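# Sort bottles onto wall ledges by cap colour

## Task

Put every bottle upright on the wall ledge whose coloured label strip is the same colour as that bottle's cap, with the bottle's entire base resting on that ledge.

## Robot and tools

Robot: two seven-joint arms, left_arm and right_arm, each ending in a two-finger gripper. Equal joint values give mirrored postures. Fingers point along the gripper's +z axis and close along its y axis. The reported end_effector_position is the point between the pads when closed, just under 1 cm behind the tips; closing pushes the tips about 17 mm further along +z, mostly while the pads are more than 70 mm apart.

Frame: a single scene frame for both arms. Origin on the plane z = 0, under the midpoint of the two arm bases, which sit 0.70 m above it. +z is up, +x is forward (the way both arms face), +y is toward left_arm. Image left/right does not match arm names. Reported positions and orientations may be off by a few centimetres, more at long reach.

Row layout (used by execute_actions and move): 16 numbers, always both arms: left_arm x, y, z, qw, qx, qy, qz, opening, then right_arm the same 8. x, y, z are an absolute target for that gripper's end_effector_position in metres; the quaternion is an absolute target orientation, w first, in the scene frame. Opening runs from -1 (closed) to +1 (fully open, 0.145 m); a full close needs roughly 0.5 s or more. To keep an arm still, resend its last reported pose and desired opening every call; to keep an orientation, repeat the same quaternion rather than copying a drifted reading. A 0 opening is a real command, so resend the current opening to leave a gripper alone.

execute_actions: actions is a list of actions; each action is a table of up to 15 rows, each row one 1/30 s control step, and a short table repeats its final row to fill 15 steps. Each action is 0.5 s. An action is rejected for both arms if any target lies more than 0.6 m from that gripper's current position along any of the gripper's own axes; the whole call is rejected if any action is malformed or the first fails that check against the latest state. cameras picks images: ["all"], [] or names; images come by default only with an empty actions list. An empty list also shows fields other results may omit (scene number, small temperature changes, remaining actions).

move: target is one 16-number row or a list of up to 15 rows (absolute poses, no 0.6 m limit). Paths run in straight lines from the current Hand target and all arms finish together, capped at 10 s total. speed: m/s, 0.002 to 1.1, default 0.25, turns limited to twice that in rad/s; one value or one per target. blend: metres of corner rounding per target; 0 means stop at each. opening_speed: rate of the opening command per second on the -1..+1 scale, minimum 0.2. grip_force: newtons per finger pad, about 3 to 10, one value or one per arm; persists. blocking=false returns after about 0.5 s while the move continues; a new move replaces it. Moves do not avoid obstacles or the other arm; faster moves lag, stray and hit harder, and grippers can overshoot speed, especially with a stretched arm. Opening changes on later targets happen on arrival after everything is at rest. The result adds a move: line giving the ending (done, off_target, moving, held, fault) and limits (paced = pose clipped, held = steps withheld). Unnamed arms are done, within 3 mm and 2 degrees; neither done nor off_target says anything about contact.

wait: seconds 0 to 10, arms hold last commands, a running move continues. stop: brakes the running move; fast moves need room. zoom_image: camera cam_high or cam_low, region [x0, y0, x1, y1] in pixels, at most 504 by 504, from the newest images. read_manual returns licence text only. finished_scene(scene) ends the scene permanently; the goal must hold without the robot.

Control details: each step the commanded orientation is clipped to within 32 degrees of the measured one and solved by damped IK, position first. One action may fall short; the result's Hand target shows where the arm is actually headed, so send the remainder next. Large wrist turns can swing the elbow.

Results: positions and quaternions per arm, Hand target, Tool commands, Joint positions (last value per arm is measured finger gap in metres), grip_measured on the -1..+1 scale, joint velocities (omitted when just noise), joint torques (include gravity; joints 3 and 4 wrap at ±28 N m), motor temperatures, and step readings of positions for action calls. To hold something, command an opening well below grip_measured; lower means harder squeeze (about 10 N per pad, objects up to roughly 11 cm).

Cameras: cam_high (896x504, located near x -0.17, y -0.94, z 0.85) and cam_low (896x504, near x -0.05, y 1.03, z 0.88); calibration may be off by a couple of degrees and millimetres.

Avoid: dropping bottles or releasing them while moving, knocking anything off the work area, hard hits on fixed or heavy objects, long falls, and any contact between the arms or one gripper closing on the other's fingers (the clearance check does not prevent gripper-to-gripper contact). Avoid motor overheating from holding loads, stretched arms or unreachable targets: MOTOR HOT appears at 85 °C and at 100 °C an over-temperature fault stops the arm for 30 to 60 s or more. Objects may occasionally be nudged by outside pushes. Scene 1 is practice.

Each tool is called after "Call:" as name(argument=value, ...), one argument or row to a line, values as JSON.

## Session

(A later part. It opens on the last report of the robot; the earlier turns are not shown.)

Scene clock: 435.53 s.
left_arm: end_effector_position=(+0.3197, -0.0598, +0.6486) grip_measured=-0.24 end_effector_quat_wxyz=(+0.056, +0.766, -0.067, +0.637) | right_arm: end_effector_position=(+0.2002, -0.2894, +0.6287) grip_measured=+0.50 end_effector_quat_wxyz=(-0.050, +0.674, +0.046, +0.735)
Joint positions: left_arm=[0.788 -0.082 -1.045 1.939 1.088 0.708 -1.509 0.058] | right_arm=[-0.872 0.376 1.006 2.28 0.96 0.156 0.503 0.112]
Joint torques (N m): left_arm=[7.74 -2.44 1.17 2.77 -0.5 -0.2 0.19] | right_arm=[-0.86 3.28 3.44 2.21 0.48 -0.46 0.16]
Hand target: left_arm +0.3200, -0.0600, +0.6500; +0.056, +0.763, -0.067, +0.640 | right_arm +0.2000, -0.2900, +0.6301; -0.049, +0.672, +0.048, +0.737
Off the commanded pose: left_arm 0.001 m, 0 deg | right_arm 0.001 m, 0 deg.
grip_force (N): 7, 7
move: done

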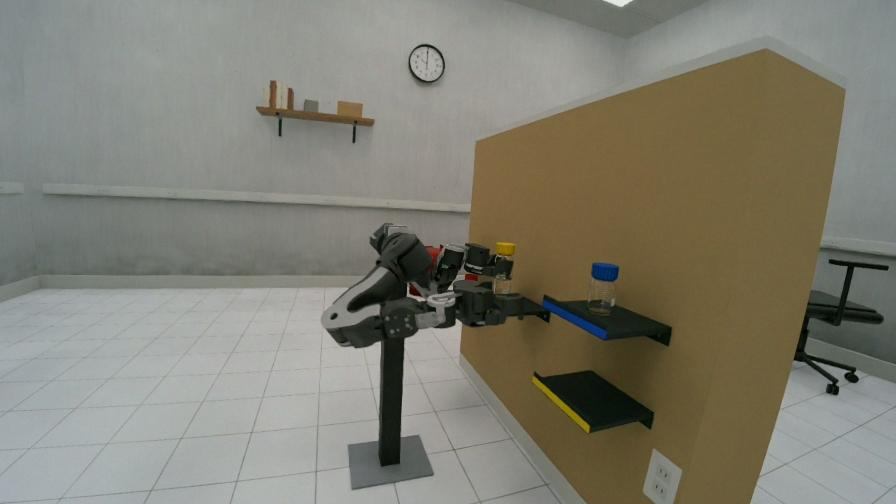

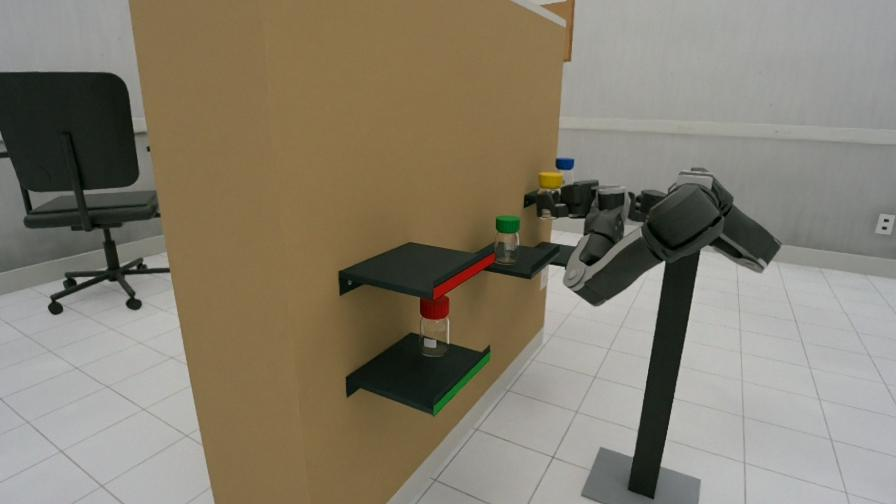

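Call:
move(
  target=[
    [0.393,-0.077,0.605,0.056,0.7632,-0.0668,0.6403,-0.9,0.2,-0.29,0.48,0,0.7071,0,0.7071,0.5],
  ],
  speed=0.12,
  cameras=["all"],
)

Call:
zoom_image(
  camera="cam_high",
  region=[440, 210, 570, 340],
)

Call:
zoom_image(
  camera="cam_low",
  region=[460, 160, 600, 290],
)

Scene clock: 445.70 s.
left_arm: end_effector_position=(+0.3930, -0.0754, +0.6027) grip_measured=-0.24 end_effector_quat_wxyz=(+0.054, +0.767, -0.066, +0.636) | right_arm: end_effector_position=(+0.1998, -0.2906, +0.4797) grip_measured=+0.50 end_effector_quat_wxyz=(+0.000, +0.708, -0.002, +0.706)
Joint positions: left_arm=[0.897 -0.04 -1.106 1.518 1 0.428 -1.153 0.058] | right_arm=[-0.736 0.159 0.582 1.872 0.506 -0.256 0.508 0.112]
Joint torques (N m): left_arm=[9.67 -2.89 1.55 3.4 -0.54 -0.52 0.23] | right_arm=[-0.88 2.49 1.62 3.88 0.34 -0.45 0.04]
Hand target: left_arm +0.3929, -0.0771, +0.6051; +0.056, +0.763, -0.067, +0.640 | right_arm +0.2000, -0.2900, +0.4800; +0.000, +0.707, +0.000, +0.707
Off the commanded pose: left_arm 0.003 m, 1 deg | right_arm 0.001 m, 0 deg.
grip_force (N): 7, 7
move: done

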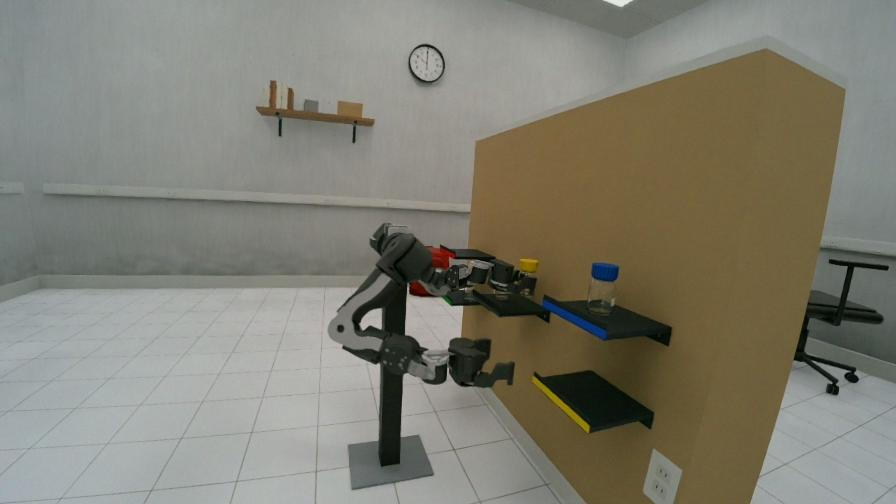

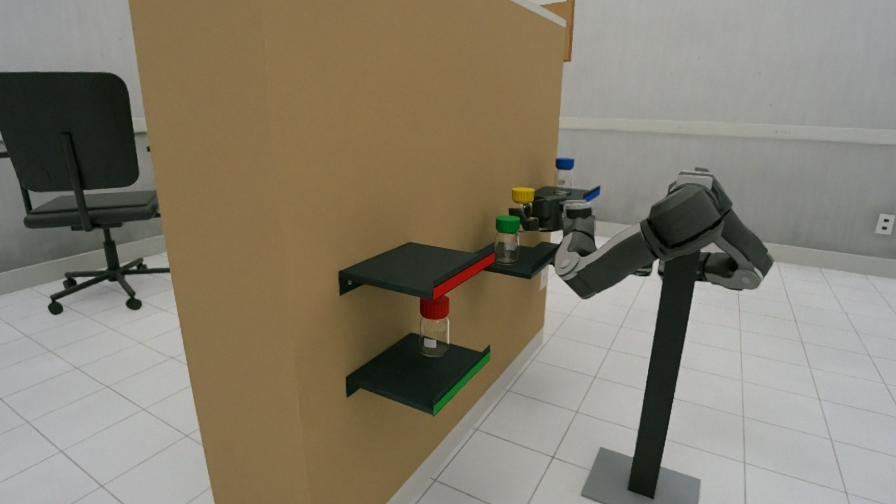

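Scaled by 3.877 from the camera's 896x504 image, which has a finer 1280x720 frame.

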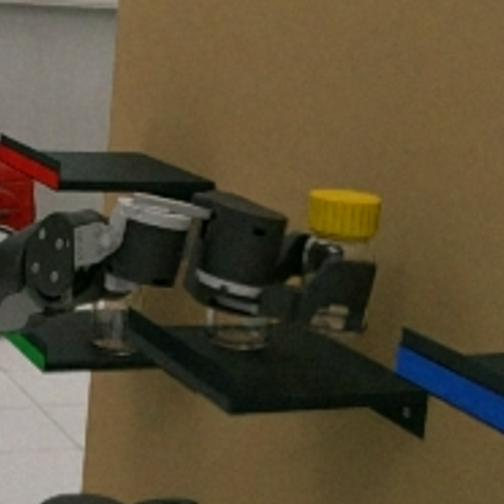

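Scaled by 3.600 from the camera's 896x504 image, which has a finer 1280x720 frame.

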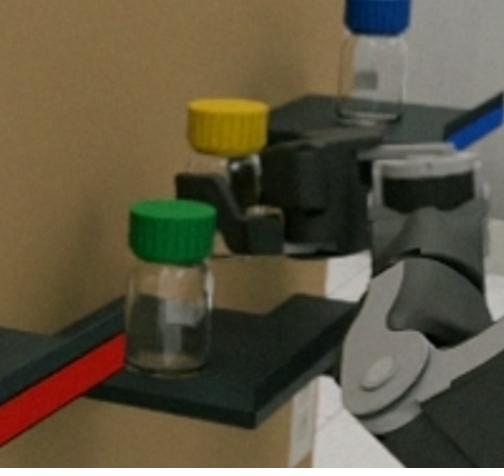

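Call:
move(
  target=[
    [0.393,-0.077,0.57,0.056,0.7632,-0.0668,0.6403,-0.9,0.2,-0.29,0.48,0,0.7071,0,0.7071,0.5],
    [0.393,-0.077,0.553,0.056,0.7632,-0.0668,0.6403,-0.9,0.2,-0.29,0.48,0,0.7071,0,0.7071,0.5],
  ],
  speed=[0.1,0.03],
  cameras=["all"],
)

Call:
zoom_image(
  camera="cam_high",
  region=[440, 210, 570, 340],
)

Call:
zoom_image(
  camera="cam_low",
  region=[460, 160, 600, 290],
)

Scene clock: 456.10 s.
left_arm: end_effector_position=(+0.3930, -0.0778, +0.5577) grip_measured=-0.24 end_effector_quat_wxyz=(+0.060, +0.761, -0.063, +0.643) | right_arm: end_effector_position=(+0.1998, -0.2906, +0.4797) grip_measured=+0.50 end_effector_quat_wxyz=(+0.000, +0.708, -0.002, +0.706)
Joint positions: left_arm=[0.838 -0.011 -1.218 1.425 0.937 0.236 -1.088 0.058] | right_arm=[-0.736 0.159 0.582 1.872 0.506 -0.256 0.508 0.112]
Joint torques (N m): left_arm=[7.48 -1.7 0.99 2.58 -0.4 -0.34 0.24] | right_arm=[-0.78 2.49 1.57 3.84 0.34 -0.46 0.03]
Hand target: left_arm +0.3929, -0.0771, +0.5530; +0.056, +0.763, -0.067, +0.640 | right_arm +0.2000, -0.2900, +0.4800; +0.000, +0.707, +0.000, +0.707
Off the commanded pose: left_arm 0.005 m, 1 deg | right_arm 0.001 m, 0 deg.
grip_force (N): 7, 7
move: off_target (left_arm)

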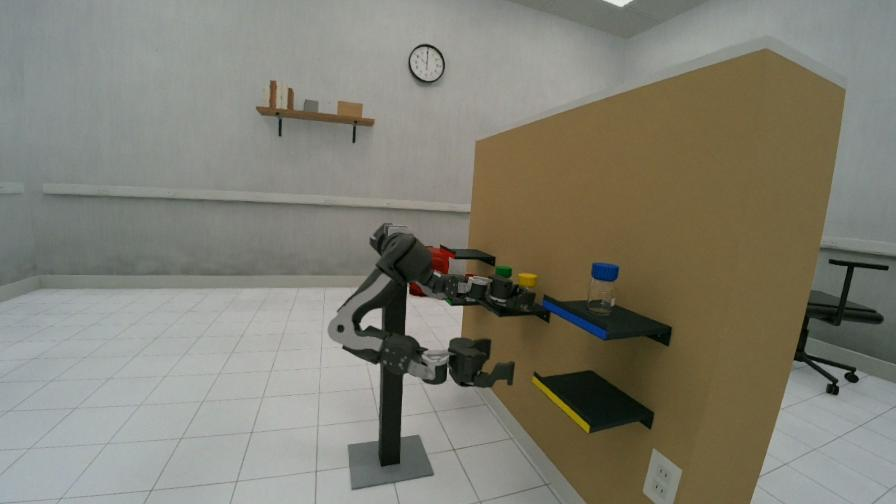

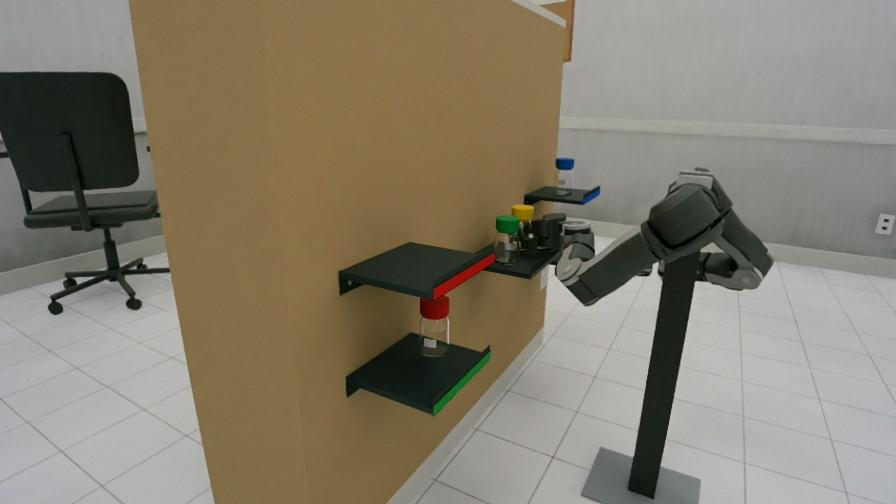

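Scaled by 3.877 from the camera's 896x504 image, which has a finer 1280x720 frame.

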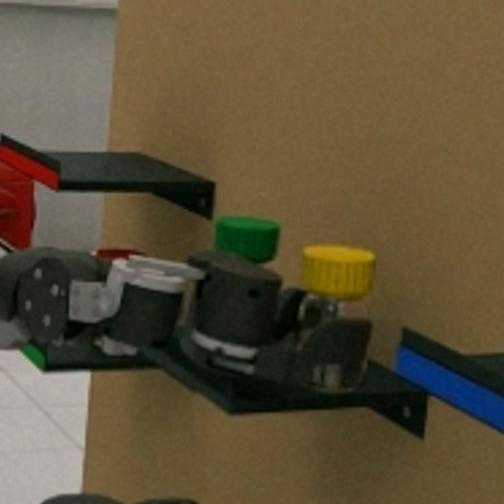

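Scaled by 3.600 from the camera's 896x504 image, which has a finer 1280x720 frame.

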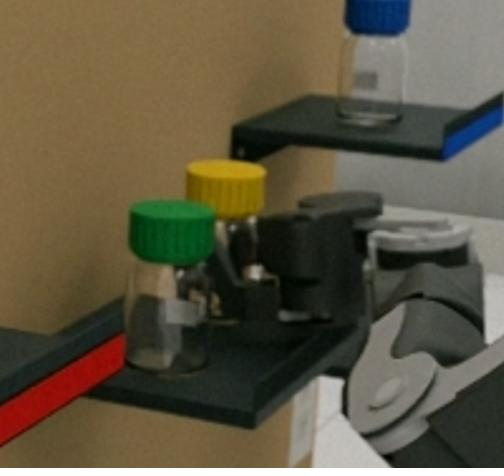

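Call:
move(
  target=[
    [0.393,-0.077,0.556,0.056,0.7632,-0.0668,0.6403,-0.9,0.2,-0.29,0.48,0,0.7071,0,0.7071,0.5],
    [0.393,-0.077,0.556,0.056,0.7632,-0.0668,0.6403,0.12,0.2,-0.29,0.48,0,0.7071,0,0.7071,0.5],
    [0.315,-0.065,0.567,0.056,0.7632,-0.0668,0.6403,0.12,0.2,-0.29,0.48,0,0.7071,0,0.7071,0.5],
    [0.25,0.0,0.6,0.056,0.7632,-0.0668,0.6403,0.12,0.2,-0.29,0.48,0,0.7071,0,0.7071,0.5],
  ],
  speed=0.1,
  opening_speed=0.8,
  cameras=["all"],
)

Call:
zoom_image(
  camera="cam_high",
  region=[440, 210, 570, 340],
)

Call:
move(
  target=[
    [0.24,0.22,0.56,0,0.7071,0,0.7071,0.3,0.2,-0.29,0.48,0,0.7071,0,0.7071,0.5],
    [0.26,0.277,0.475,-0.0767,0.8021,0.1056,0.5828,1,0.2,-0.29,0.48,0,0.7071,0,0.7071,0.5],
  ],
  speed=0.2,
  cameras=["all"],
)

Call:
zoom_image(
  camera="cam_low",
  region=[360, 210, 560, 410],
)

Scene clock: 479.27 s.
left_arm: end_effector_position=(+0.2494, -0.0012, +0.6002) grip_measured=+0.12 end_effector_quat_wxyz=(+0.060, +0.763, -0.068, +0.640) | right_arm: end_effector_position=(+0.1998, -0.2906, +0.4797) grip_measured=+0.50 end_effector_quat_wxyz=(+0.000, +0.708, -0.002, +0.706)
Joint positions: left_arm=[0.514 0.254 -1.268 2.343 0.899 0.58 -1.577 0.085] | right_arm=[-0.736 0.159 0.582 1.872 0.506 -0.256 0.508 0.112]
Joint torques (N m): left_arm=[4.26 -1.15 1.44 3.36 -0.37 0.02 -0.02] | right_arm=[-0.86 2.47 1.54 3.71 0.34 -0.46 0.04]
Hand target: left_arm +0.2500, +0.0000, +0.6000; +0.056, +0.763, -0.067, +0.640 | right_arm +0.2000, -0.2900, +0.4800; +0.000, +0.707, +0.000, +0.707
Off the commanded pose: left_arm 0.001 m, 0 deg | right_arm 0.001 m, 0 deg.
joint sent to its limit (left arm) — joint 7 (wrist yaw), lower limit. The joint targets still meet the commanded pose.
grip_force (N): 7, 7
move: done

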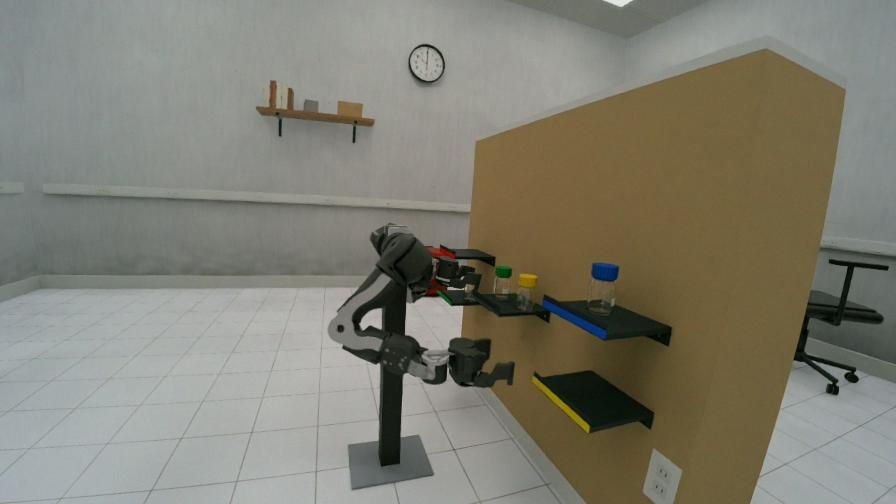

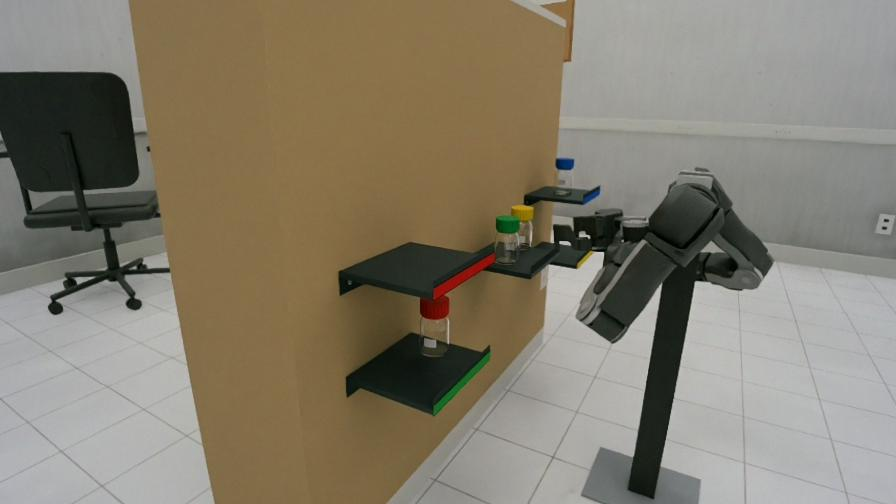

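Scaled by 3.877 from the camera's 896x504 image, which has a finer 1280x720 frame.

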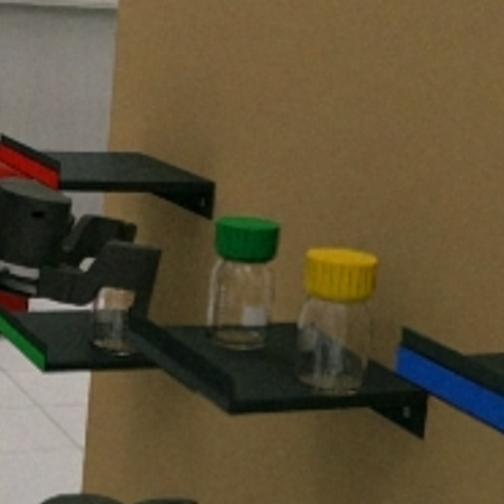

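Scene clock: 482.70 s.
left_arm: end_effector_position=(+0.2593, +0.2781, +0.4758) grip_measured=+1.00 end_effector_quat_wxyz=(-0.079, +0.801, +0.107, +0.583) | right_arm: end_effector_position=(+0.1998, -0.2906, +0.4797) grip_measured=+0.50 end_effector_quat_wxyz=(+0.000, +0.708, -0.002, +0.706)
Joint positions: left_arm=[0.388 1.416 -1.373 2.086 1.15 -0.559 -1.004 0.145] | right_arm=[-0.736 0.159 0.582 1.872 0.506 -0.256 0.508 0.112]
Joint torques (N m): left_arm=[3.57 4.1 1.78 2.21 -0.19 -0.29 0.25] | right_arm=[-0.86 2.49 1.61 3.81 0.34 -0.48 0.03]
Hand target: left_arm +0.2600, +0.2770, +0.4750; -0.077, +0.802, +0.106, +0.583 | right_arm +0.2000, -0.2900, +0.4800; +0.000, +0.707, +0.000, +0.707
Off the commanded pose: left_arm 0.002 m, 0 deg | right_arm 0.001 m, 0 deg.
grip_force (N): 7, 7
move: done

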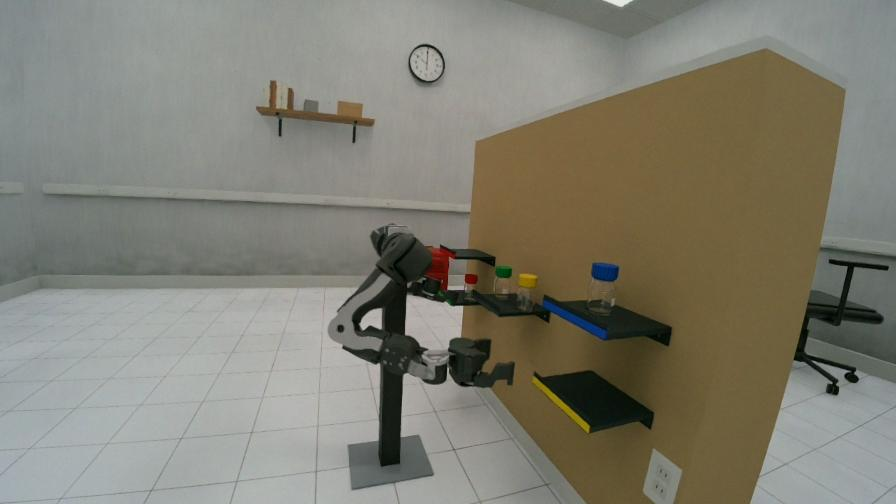

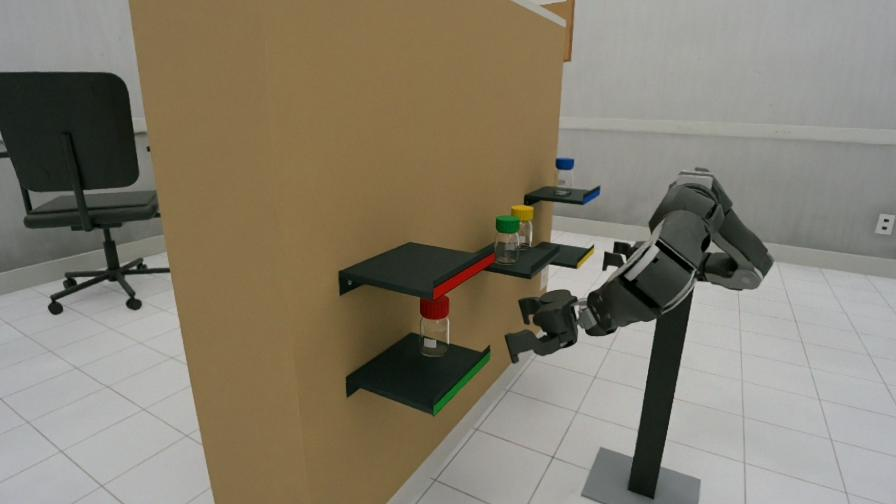

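Scaled by 2.520 from the camera's 896x504 image, which has a finer 1280x720 frame.

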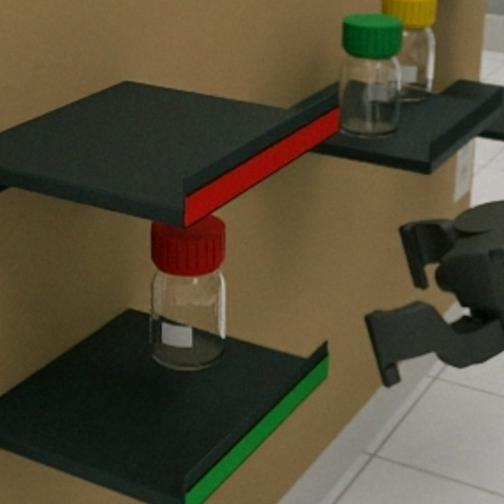

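Call:
move(
  target=[
    [0.32,0.295,0.47,-0.0767,0.8021,0.1056,0.5828,1,0.2,-0.29,0.48,0,0.7071,0,0.7071,0.5],
    [0.386,0.313,0.463,-0.0767,0.8021,0.1056,0.5828,1,0.2,-0.29,0.48,0,0.7071,0,0.7071,0.5],
  ],
  speed=0.1,
  blend=[0.01,0],
  cameras=["all"],
)

Call:
zoom_image(
  camera="cam_low",
  region=[360, 210, 560, 410],
)

Call:
zoom_image(
  camera="cam_high",
  region=[420, 220, 540, 340],
)

Scene clock: 496.97 s.
left_arm: end_effector_position=(+0.3862, +0.3141, +0.4646) grip_measured=+1.00 end_effector_quat_wxyz=(-0.079, +0.800, +0.107, +0.585) | right_arm: end_effector_position=(+0.1998, -0.2906, +0.4797) grip_measured=+0.50 end_effector_quat_wxyz=(+0.000, +0.708, -0.002, +0.706)
Joint positions: left_arm=[0.727 1.103 -1.311 1.481 1.426 -0.279 -0.61 0.145] | right_arm=[-0.736 0.159 0.582 1.872 0.506 -0.256 0.508 0.112]
Joint torques (N m): left_arm=[6.69 3.89 2.58 1.51 -0.09 -0.43 0.25] | right_arm=[-0.8 2.47 1.51 3.77 0.34 -0.48 0.02]
Hand target: left_arm +0.3860, +0.3129, +0.4629; -0.077, +0.802, +0.106, +0.583 | right_arm +0.2000, -0.2900, +0.4800; +0.000, +0.707, +0.000, +0.707
Off the commanded pose: left_arm 0.002 m, 0 deg | right_arm 0.001 m, 0 deg.
grip_force (N): 7, 7
move: done

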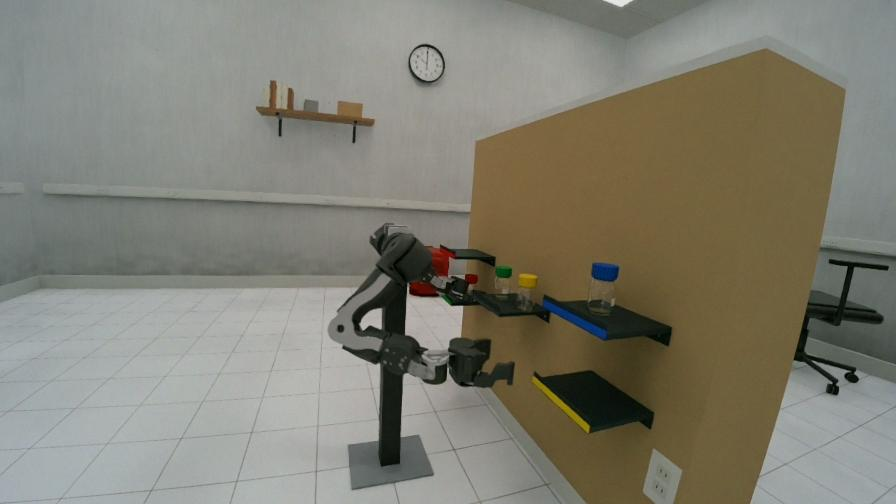

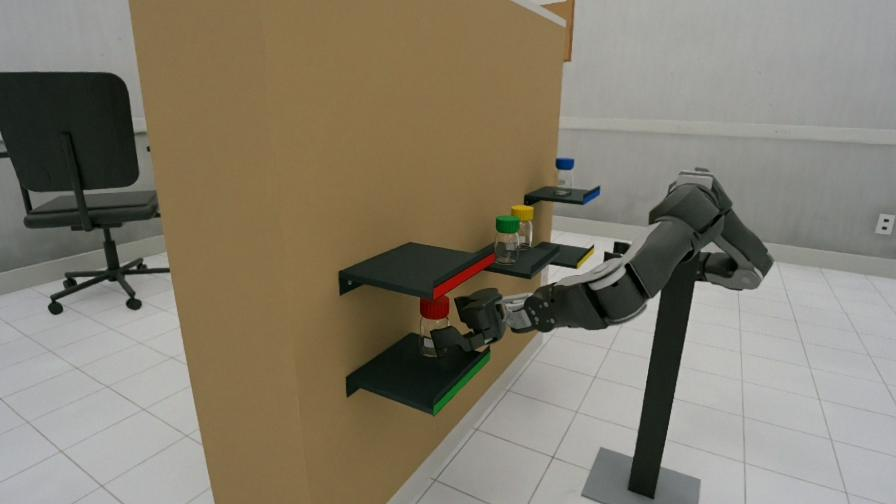

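Scaled by 2.520 from the camera's 896x504 image, which has a finer 1280x720 frame.

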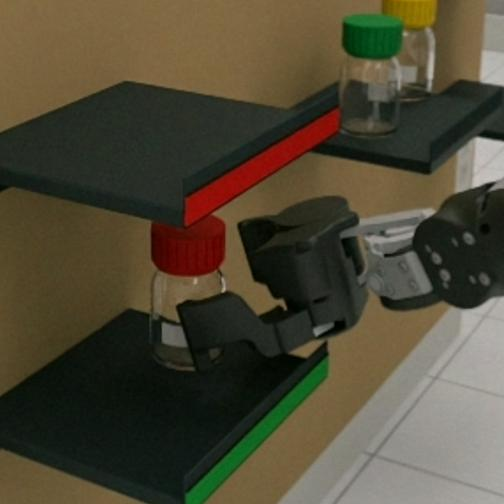

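Scaled by 4.200 from the camera's 896x504 image, which has a finer 1280x720 frame.

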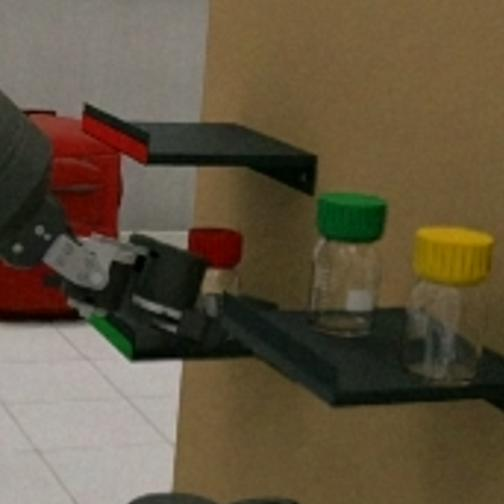

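Fine; pads near the axis. A bit deeper, close.

Call:
move(
  target=[
    [0.392,0.314,0.462,-0.0767,0.8021,0.1056,0.5828,1,0.2,-0.29,0.48,0,0.7071,0,0.7071,0.5],
    [0.392,0.314,0.462,-0.0767,0.8021,0.1056,0.5828,-0.9,0.2,-0.29,0.48,0,0.7071,0,0.7071,0.5],
  ],
  speed=0.06,
  opening_speed=0.8,
  cameras=["all"],
)

Call:
zoom_image(
  camera="cam_low",
  region=[360, 210, 560, 410],
)

Scene clock: 508.90 s.
left_arm: end_effector_position=(+0.3916, +0.3155, +0.4625) grip_measured=-0.24 end_effector_quat_wxyz=(-0.079, +0.801, +0.107, +0.583) | right_arm: end_effector_position=(+0.1998, -0.2906, +0.4797) grip_measured=+0.50 end_effector_quat_wxyz=(+0.000, +0.708, -0.002, +0.706)
Joint positions: left_arm=[0.739 1.082 -1.311 1.444 1.432 -0.268 -0.591 0.058] | right_arm=[-0.736 0.159 0.582 1.872 0.506 -0.256 0.508 0.112]
Joint torques (N m): left_arm=[7.27 3.68 2.71 1.62 -0.15 -0.48 0.2] | right_arm=[-0.7 2.39 1.54 3.78 0.34 -0.46 0.05]
Hand target: left_arm +0.3920, +0.3139, +0.4619; -0.077, +0.802, +0.106, +0.583 | right_arm +0.2000, -0.2900, +0.4800; +0.000, +0.707, +0.000, +0.707
Off the commanded pose: left_arm 0.002 m, 0 deg | right_arm 0.001 m, 0 deg.
grip_force (N): 7, 7
move: done

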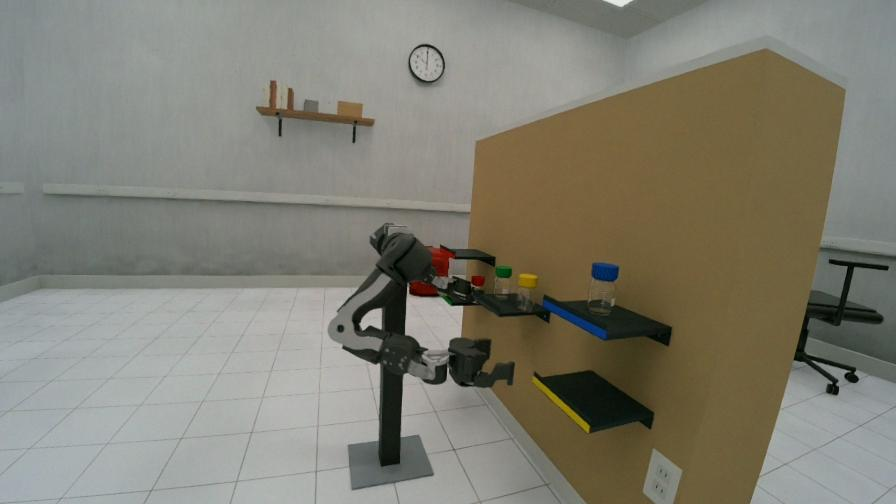

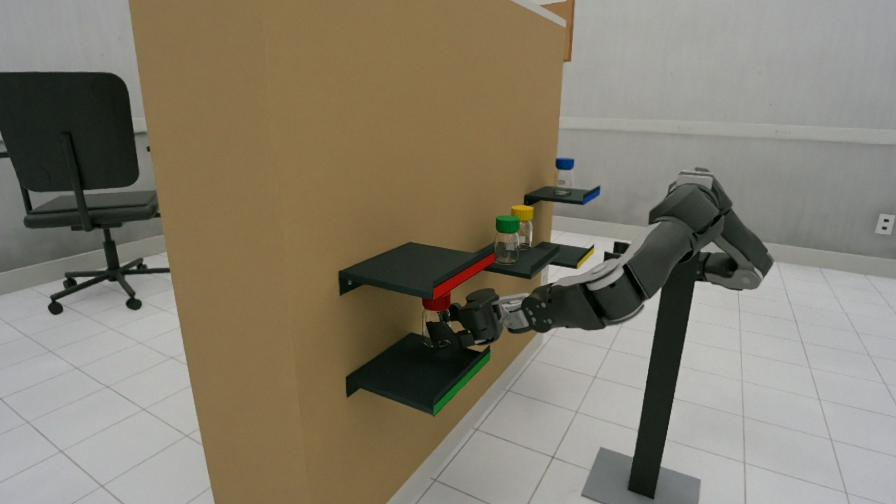

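Scaled by 2.520 from the camera's 896x504 image, which has a finer 1280x720 frame.

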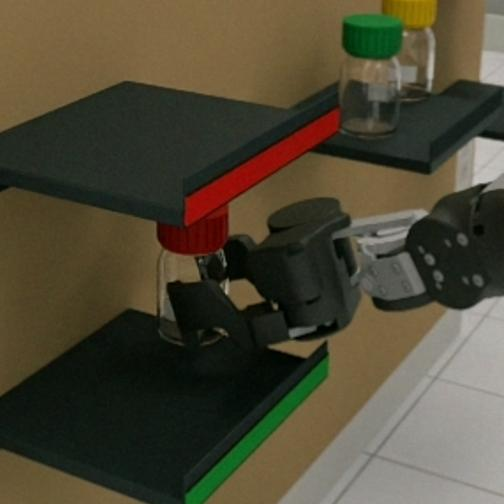

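Call:
move(
  target=[
    [0.392,0.314,0.497,-0.0767,0.8021,0.1056,0.5828,-0.9,0.2,-0.29,0.48,0,0.7071,0,0.7071,0.5],
    [0.28,0.215,0.52,-0.0767,0.8021,0.1056,0.5828,-0.9,0.2,-0.29,0.48,0,0.7071,0,0.7071,0.5],
    [0.275,0.22,0.72,-0.0767,0.8021,0.1056,0.5828,-0.9,0.2,-0.29,0.48,0,0.7071,0,0.7071,0.5],
    [0.31,0.34,0.725,-0.0767,0.8021,0.1056,0.5828,-0.9,0.2,-0.29,0.48,0,0.7071,0,0.7071,0.5],
    [0.385,0.385,0.685,-0.0767,0.8021,0.1056,0.5828,-0.9,0.2,-0.29,0.48,0,0.7071,0,0.7071,0.5],
  ],
  speed=0.14,
  blend=[0.004,0.03,0.03,0.02,0],
  cameras=["all"],
)

Call:
zoom_image(
  camera="cam_low",
  region=[330, 130, 530, 310],
)

Scene clock: 533.17 s.
left_arm: end_effector_position=(+0.3843, +0.3856, +0.6821) grip_measured=-0.24 end_effector_quat_wxyz=(-0.078, +0.806, +0.106, +0.577) | right_arm: end_effector_position=(+0.1998, -0.2906, +0.4797) grip_measured=+0.50 end_effector_quat_wxyz=(+0.000, +0.708, -0.002, +0.706)
Joint positions: left_arm=[0.628 1.227 -0.172 1.586 1.416 0.775 -0.434 0.058] | right_arm=[-0.736 0.159 0.582 1.872 0.506 -0.256 0.508 0.112]
Joint torques (N m): left_arm=[7.19 5.66 3.33 2 -0.15 -0.87 0.21] | right_arm=[-0.91 2.41 1.65 3.75 0.33 -0.45 0.04]
Hand target: left_arm +0.3850, +0.3849, +0.6850; -0.077, +0.802, +0.106, +0.583 | right_arm +0.2000, -0.2900, +0.4800; +0.000, +0.707, +0.000, +0.707
Off the commanded pose: left_arm 0.003 m, 1 deg | right_arm 0.001 m, 0 deg.
grip_force (N): 7, 7
move: done

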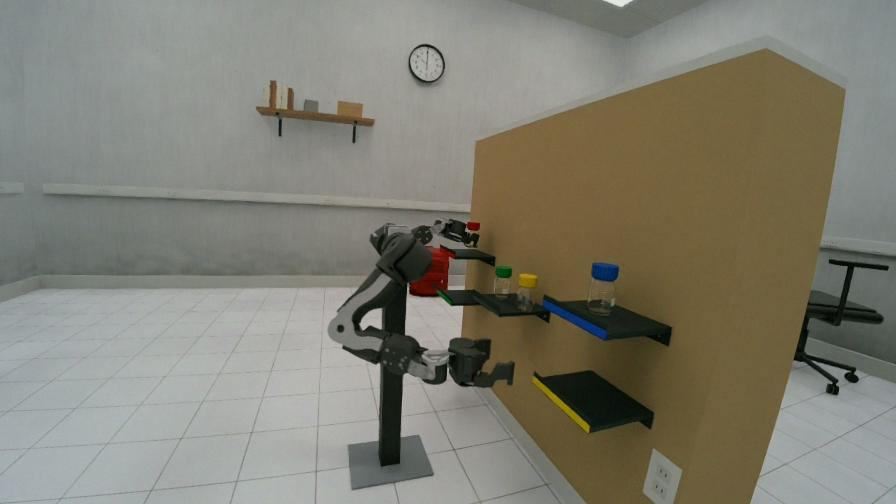

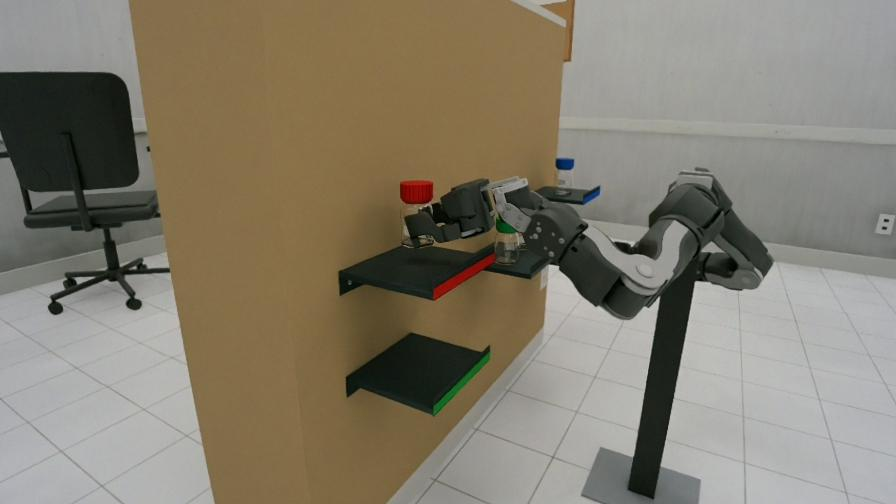

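Scaled by 2.520 from the camera's 896x504 image, which has a finer 1280x720 frame.

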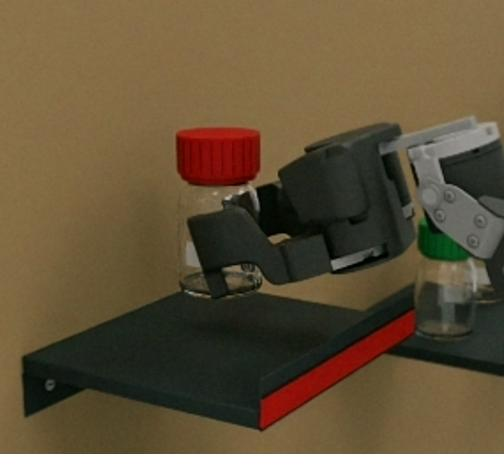

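Call:
move(
  target=[
    [0.385,0.385,0.667,-0.0767,0.8021,0.1056,0.5828,-0.9,0.2,-0.29,0.48,0,0.7071,0,0.7071,0.5],
    [0.385,0.385,0.65,-0.0767,0.8021,0.1056,0.5828,-0.9,0.2,-0.29,0.48,0,0.7071,0,0.7071,0.5],
  ],
  speed=[0.1,0.03],
  cameras=["all"],
)

Call:
zoom_image(
  camera="cam_low",
  region=[330, 130, 530, 310],
)

Scene clock: 541.50 s.
left_arm: end_effector_position=(+0.3854, +0.3860, +0.6556) grip_measured=-0.24 end_effector_quat_wxyz=(-0.077, +0.796, +0.108, +0.590) | right_arm: end_effector_position=(+0.1998, -0.2906, +0.4797) grip_measured=+0.50 end_effector_quat_wxyz=(+0.000, +0.708, -0.002, +0.706)
Joint positions: left_arm=[0.456 1.235 -0.135 1.603 1.389 0.612 -0.404 0.058] | right_arm=[-0.736 0.159 0.582 1.872 0.506 -0.256 0.508 0.112]
Joint torques (N m): left_arm=[4.42 6.76 2.24 1.77 0.03 -0.4 0.2] | right_arm=[-0.62 2.33 1.51 3.79 0.33 -0.47 0.03]
Hand target: left_arm +0.3850, +0.3851, +0.6499; -0.077, +0.802, +0.106, +0.583 | right_arm +0.2000, -0.2900, +0.4800; +0.000, +0.707, +0.000, +0.707
Off the commanded pose: left_arm 0.006 m, 1 deg | right_arm 0.001 m, 0 deg.
grip_force (N): 7, 7
move: off_target (left_arm)

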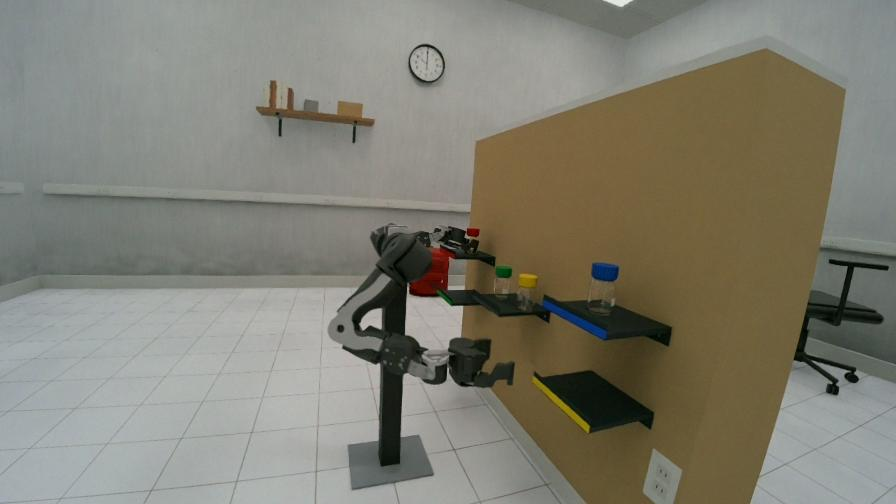

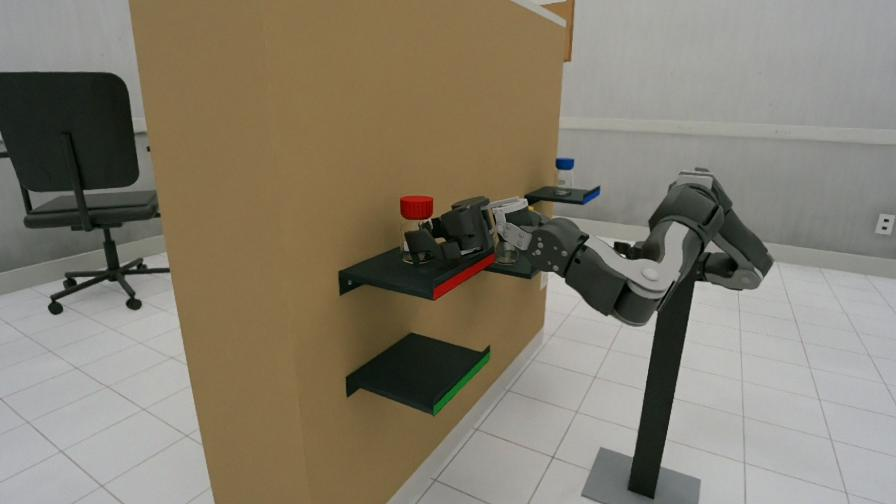

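Scaled by 2.520 from the camera's 896x504 image, which has a finer 1280x720 frame.

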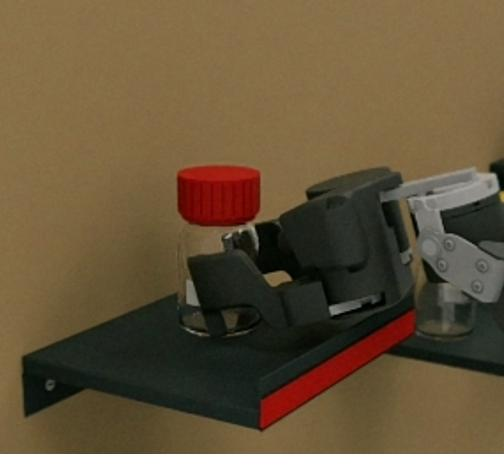

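Call:
move(
  target=[
    [0.385,0.385,0.655,-0.0767,0.8021,0.1056,0.5828,-0.9,0.2,-0.29,0.48,0,0.7071,0,0.7071,0.5],
    [0.385,0.385,0.655,-0.0767,0.8021,0.1056,0.5828,0.4,0.2,-0.29,0.48,0,0.7071,0,0.7071,0.5],
    [0.315,0.366,0.667,-0.0767,0.8021,0.1056,0.5828,0.4,0.2,-0.29,0.48,0,0.7071,0,0.7071,0.5],
  ],
  speed=0.1,
  opening_speed=0.8,
)

Call:
move(
  target=[
    [0.25,0.3,0.66,0,0.7071,0,0.7071,0.26,0.2,-0.29,0.48,0,0.7071,0,0.7071,0.5],
    [0.26,0.05,0.58,0,0.809,0,0.5878,0.26,0.2,-0.29,0.48,0,0.7071,0,0.7071,0.5],
    [0.31,0.036,0.57,0,0.809,0,0.5878,0.26,0.2,-0.29,0.48,0,0.7071,0,0.7071,0.5],
  ],
  speed=[0.2,0.2,0.1],
  blend=[0.03,0.01,0],
  cameras=["all"],
)

Call:
zoom_image(
  camera="cam_high",
  region=[420, 210, 550, 340],
)

Call:
zoom_image(
  camera="cam_low",
  region=[380, 160, 580, 310],
)

Scene clock: 566.50 s.
left_arm: end_effector_position=(+0.3157, +0.3649, +0.6693) grip_measured=+0.40 end_effector_quat_wxyz=(-0.076, +0.800, +0.103, +0.586) | right_arm: end_effector_position=(+0.1998, -0.2906, +0.4797) grip_measured=+0.50 end_effector_quat_wxyz=(+0.000, +0.708, -0.002, +0.706)
Joint positions: left_arm=[-0.249 1.173 0.674 1.978 1.512 0.78 -0.525 0.105] | right_arm=[-0.736 0.159 0.582 1.872 0.506 -0.256 0.508 0.112]
Joint torques (N m): left_arm=[3.05 5.82 2.86 1.39 0.02 -0.46 -0.03] | right_arm=[-0.73 2.49 1.59 3.74 0.35 -0.44 0.04]
Hand target: left_arm +0.3150, +0.3660, +0.6670; -0.077, +0.802, +0.106, +0.583 | right_arm +0.2000, -0.2900, +0.4800; +0.000, +0.707, +0.000, +0.707
Off the commanded pose: left_arm 0.003 m, 1 deg | right_arm 0.001 m, 0 deg.
joint sent to its limit (left arm) — joint 6 (wrist pitch), upper limit. The joint targets still meet the commanded pose.
grip_force (N): 7, 7
move: done

Scene clock: 569.87 s.
left_arm: end_effector_position=(+0.3100, +0.0365, +0.5719) grip_measured=+0.26 end_effector_quat_wxyz=(+0.009, +0.776, +0.016, +0.630) | right_arm: end_effector_position=(+0.1998, -0.2906, +0.4797) grip_measured=+0.50 end_effector_quat_wxyz=(+0.000, +0.708, -0.002, +0.706)
Joint positions: left_arm=[-0.021 -0.164 -0.59 2.128 0 0.781 -0.615 0.095] | right_arm=[-0.736 0.159 0.582 1.872 0.506 -0.256 0.508 0.112]
Joint torques (N m): left_arm=[3.65 -2.73 -1.32 3.48 -0.02 -0.5 -0.03] | right_arm=[-0.75 2.41 1.58 3.75 0.34 -0.45 0.07]
Hand target: left_arm +0.3100, +0.0360, +0.5698; +0.007, +0.779, +0.015, +0.627 | right_arm +0.2000, -0.2900, +0.4800; +0.000, +0.707, +0.000, +0.707
Off the commanded pose: left_arm 0.002 m, 6 deg | right_arm 0.001 m, 0 deg.
joint sent to its limit (left arm) — joint 2 (shoulder roll), lower limit; joint 6 (wrist pitch), upper limit. The joint targets are off in orientation, not in position.
grip_force (N): 7, 7
move: off_target (left_arm)

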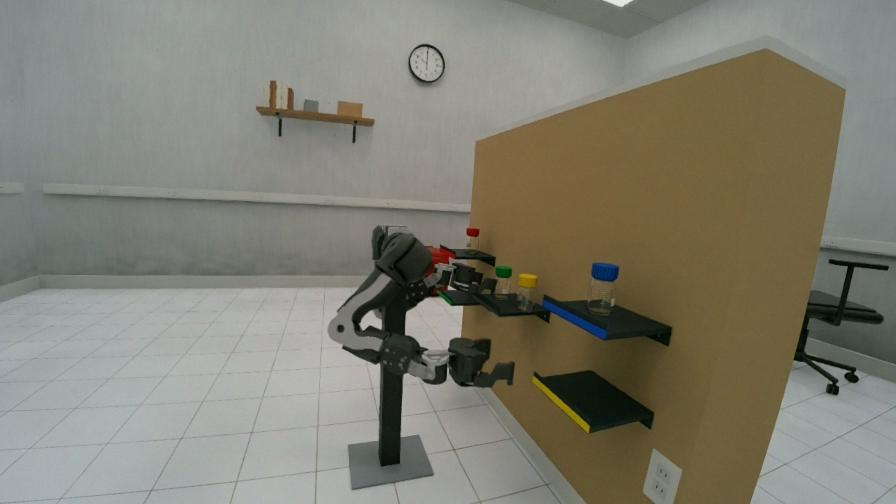

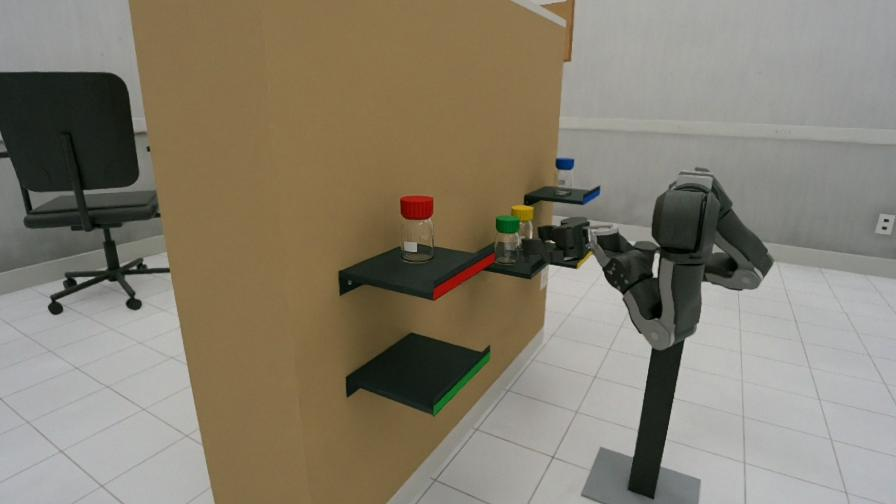

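Scaled by 3.877 from the camera's 896x504 image, which has a finer 1280x720 frame.

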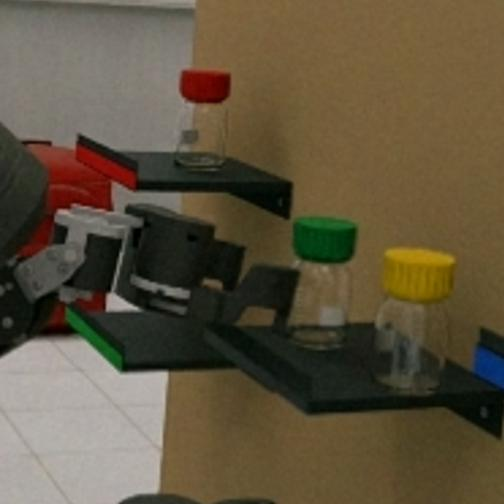

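Scaled by 2.520 from the camera's 896x504 image, which has a finer 1280x720 frame.

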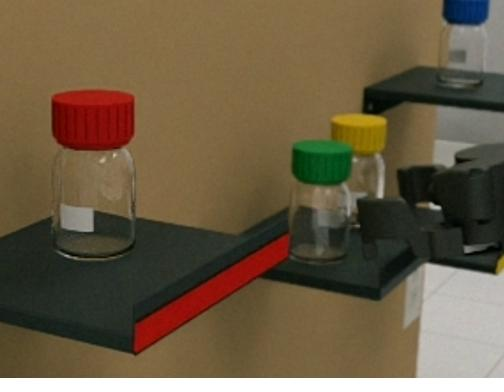

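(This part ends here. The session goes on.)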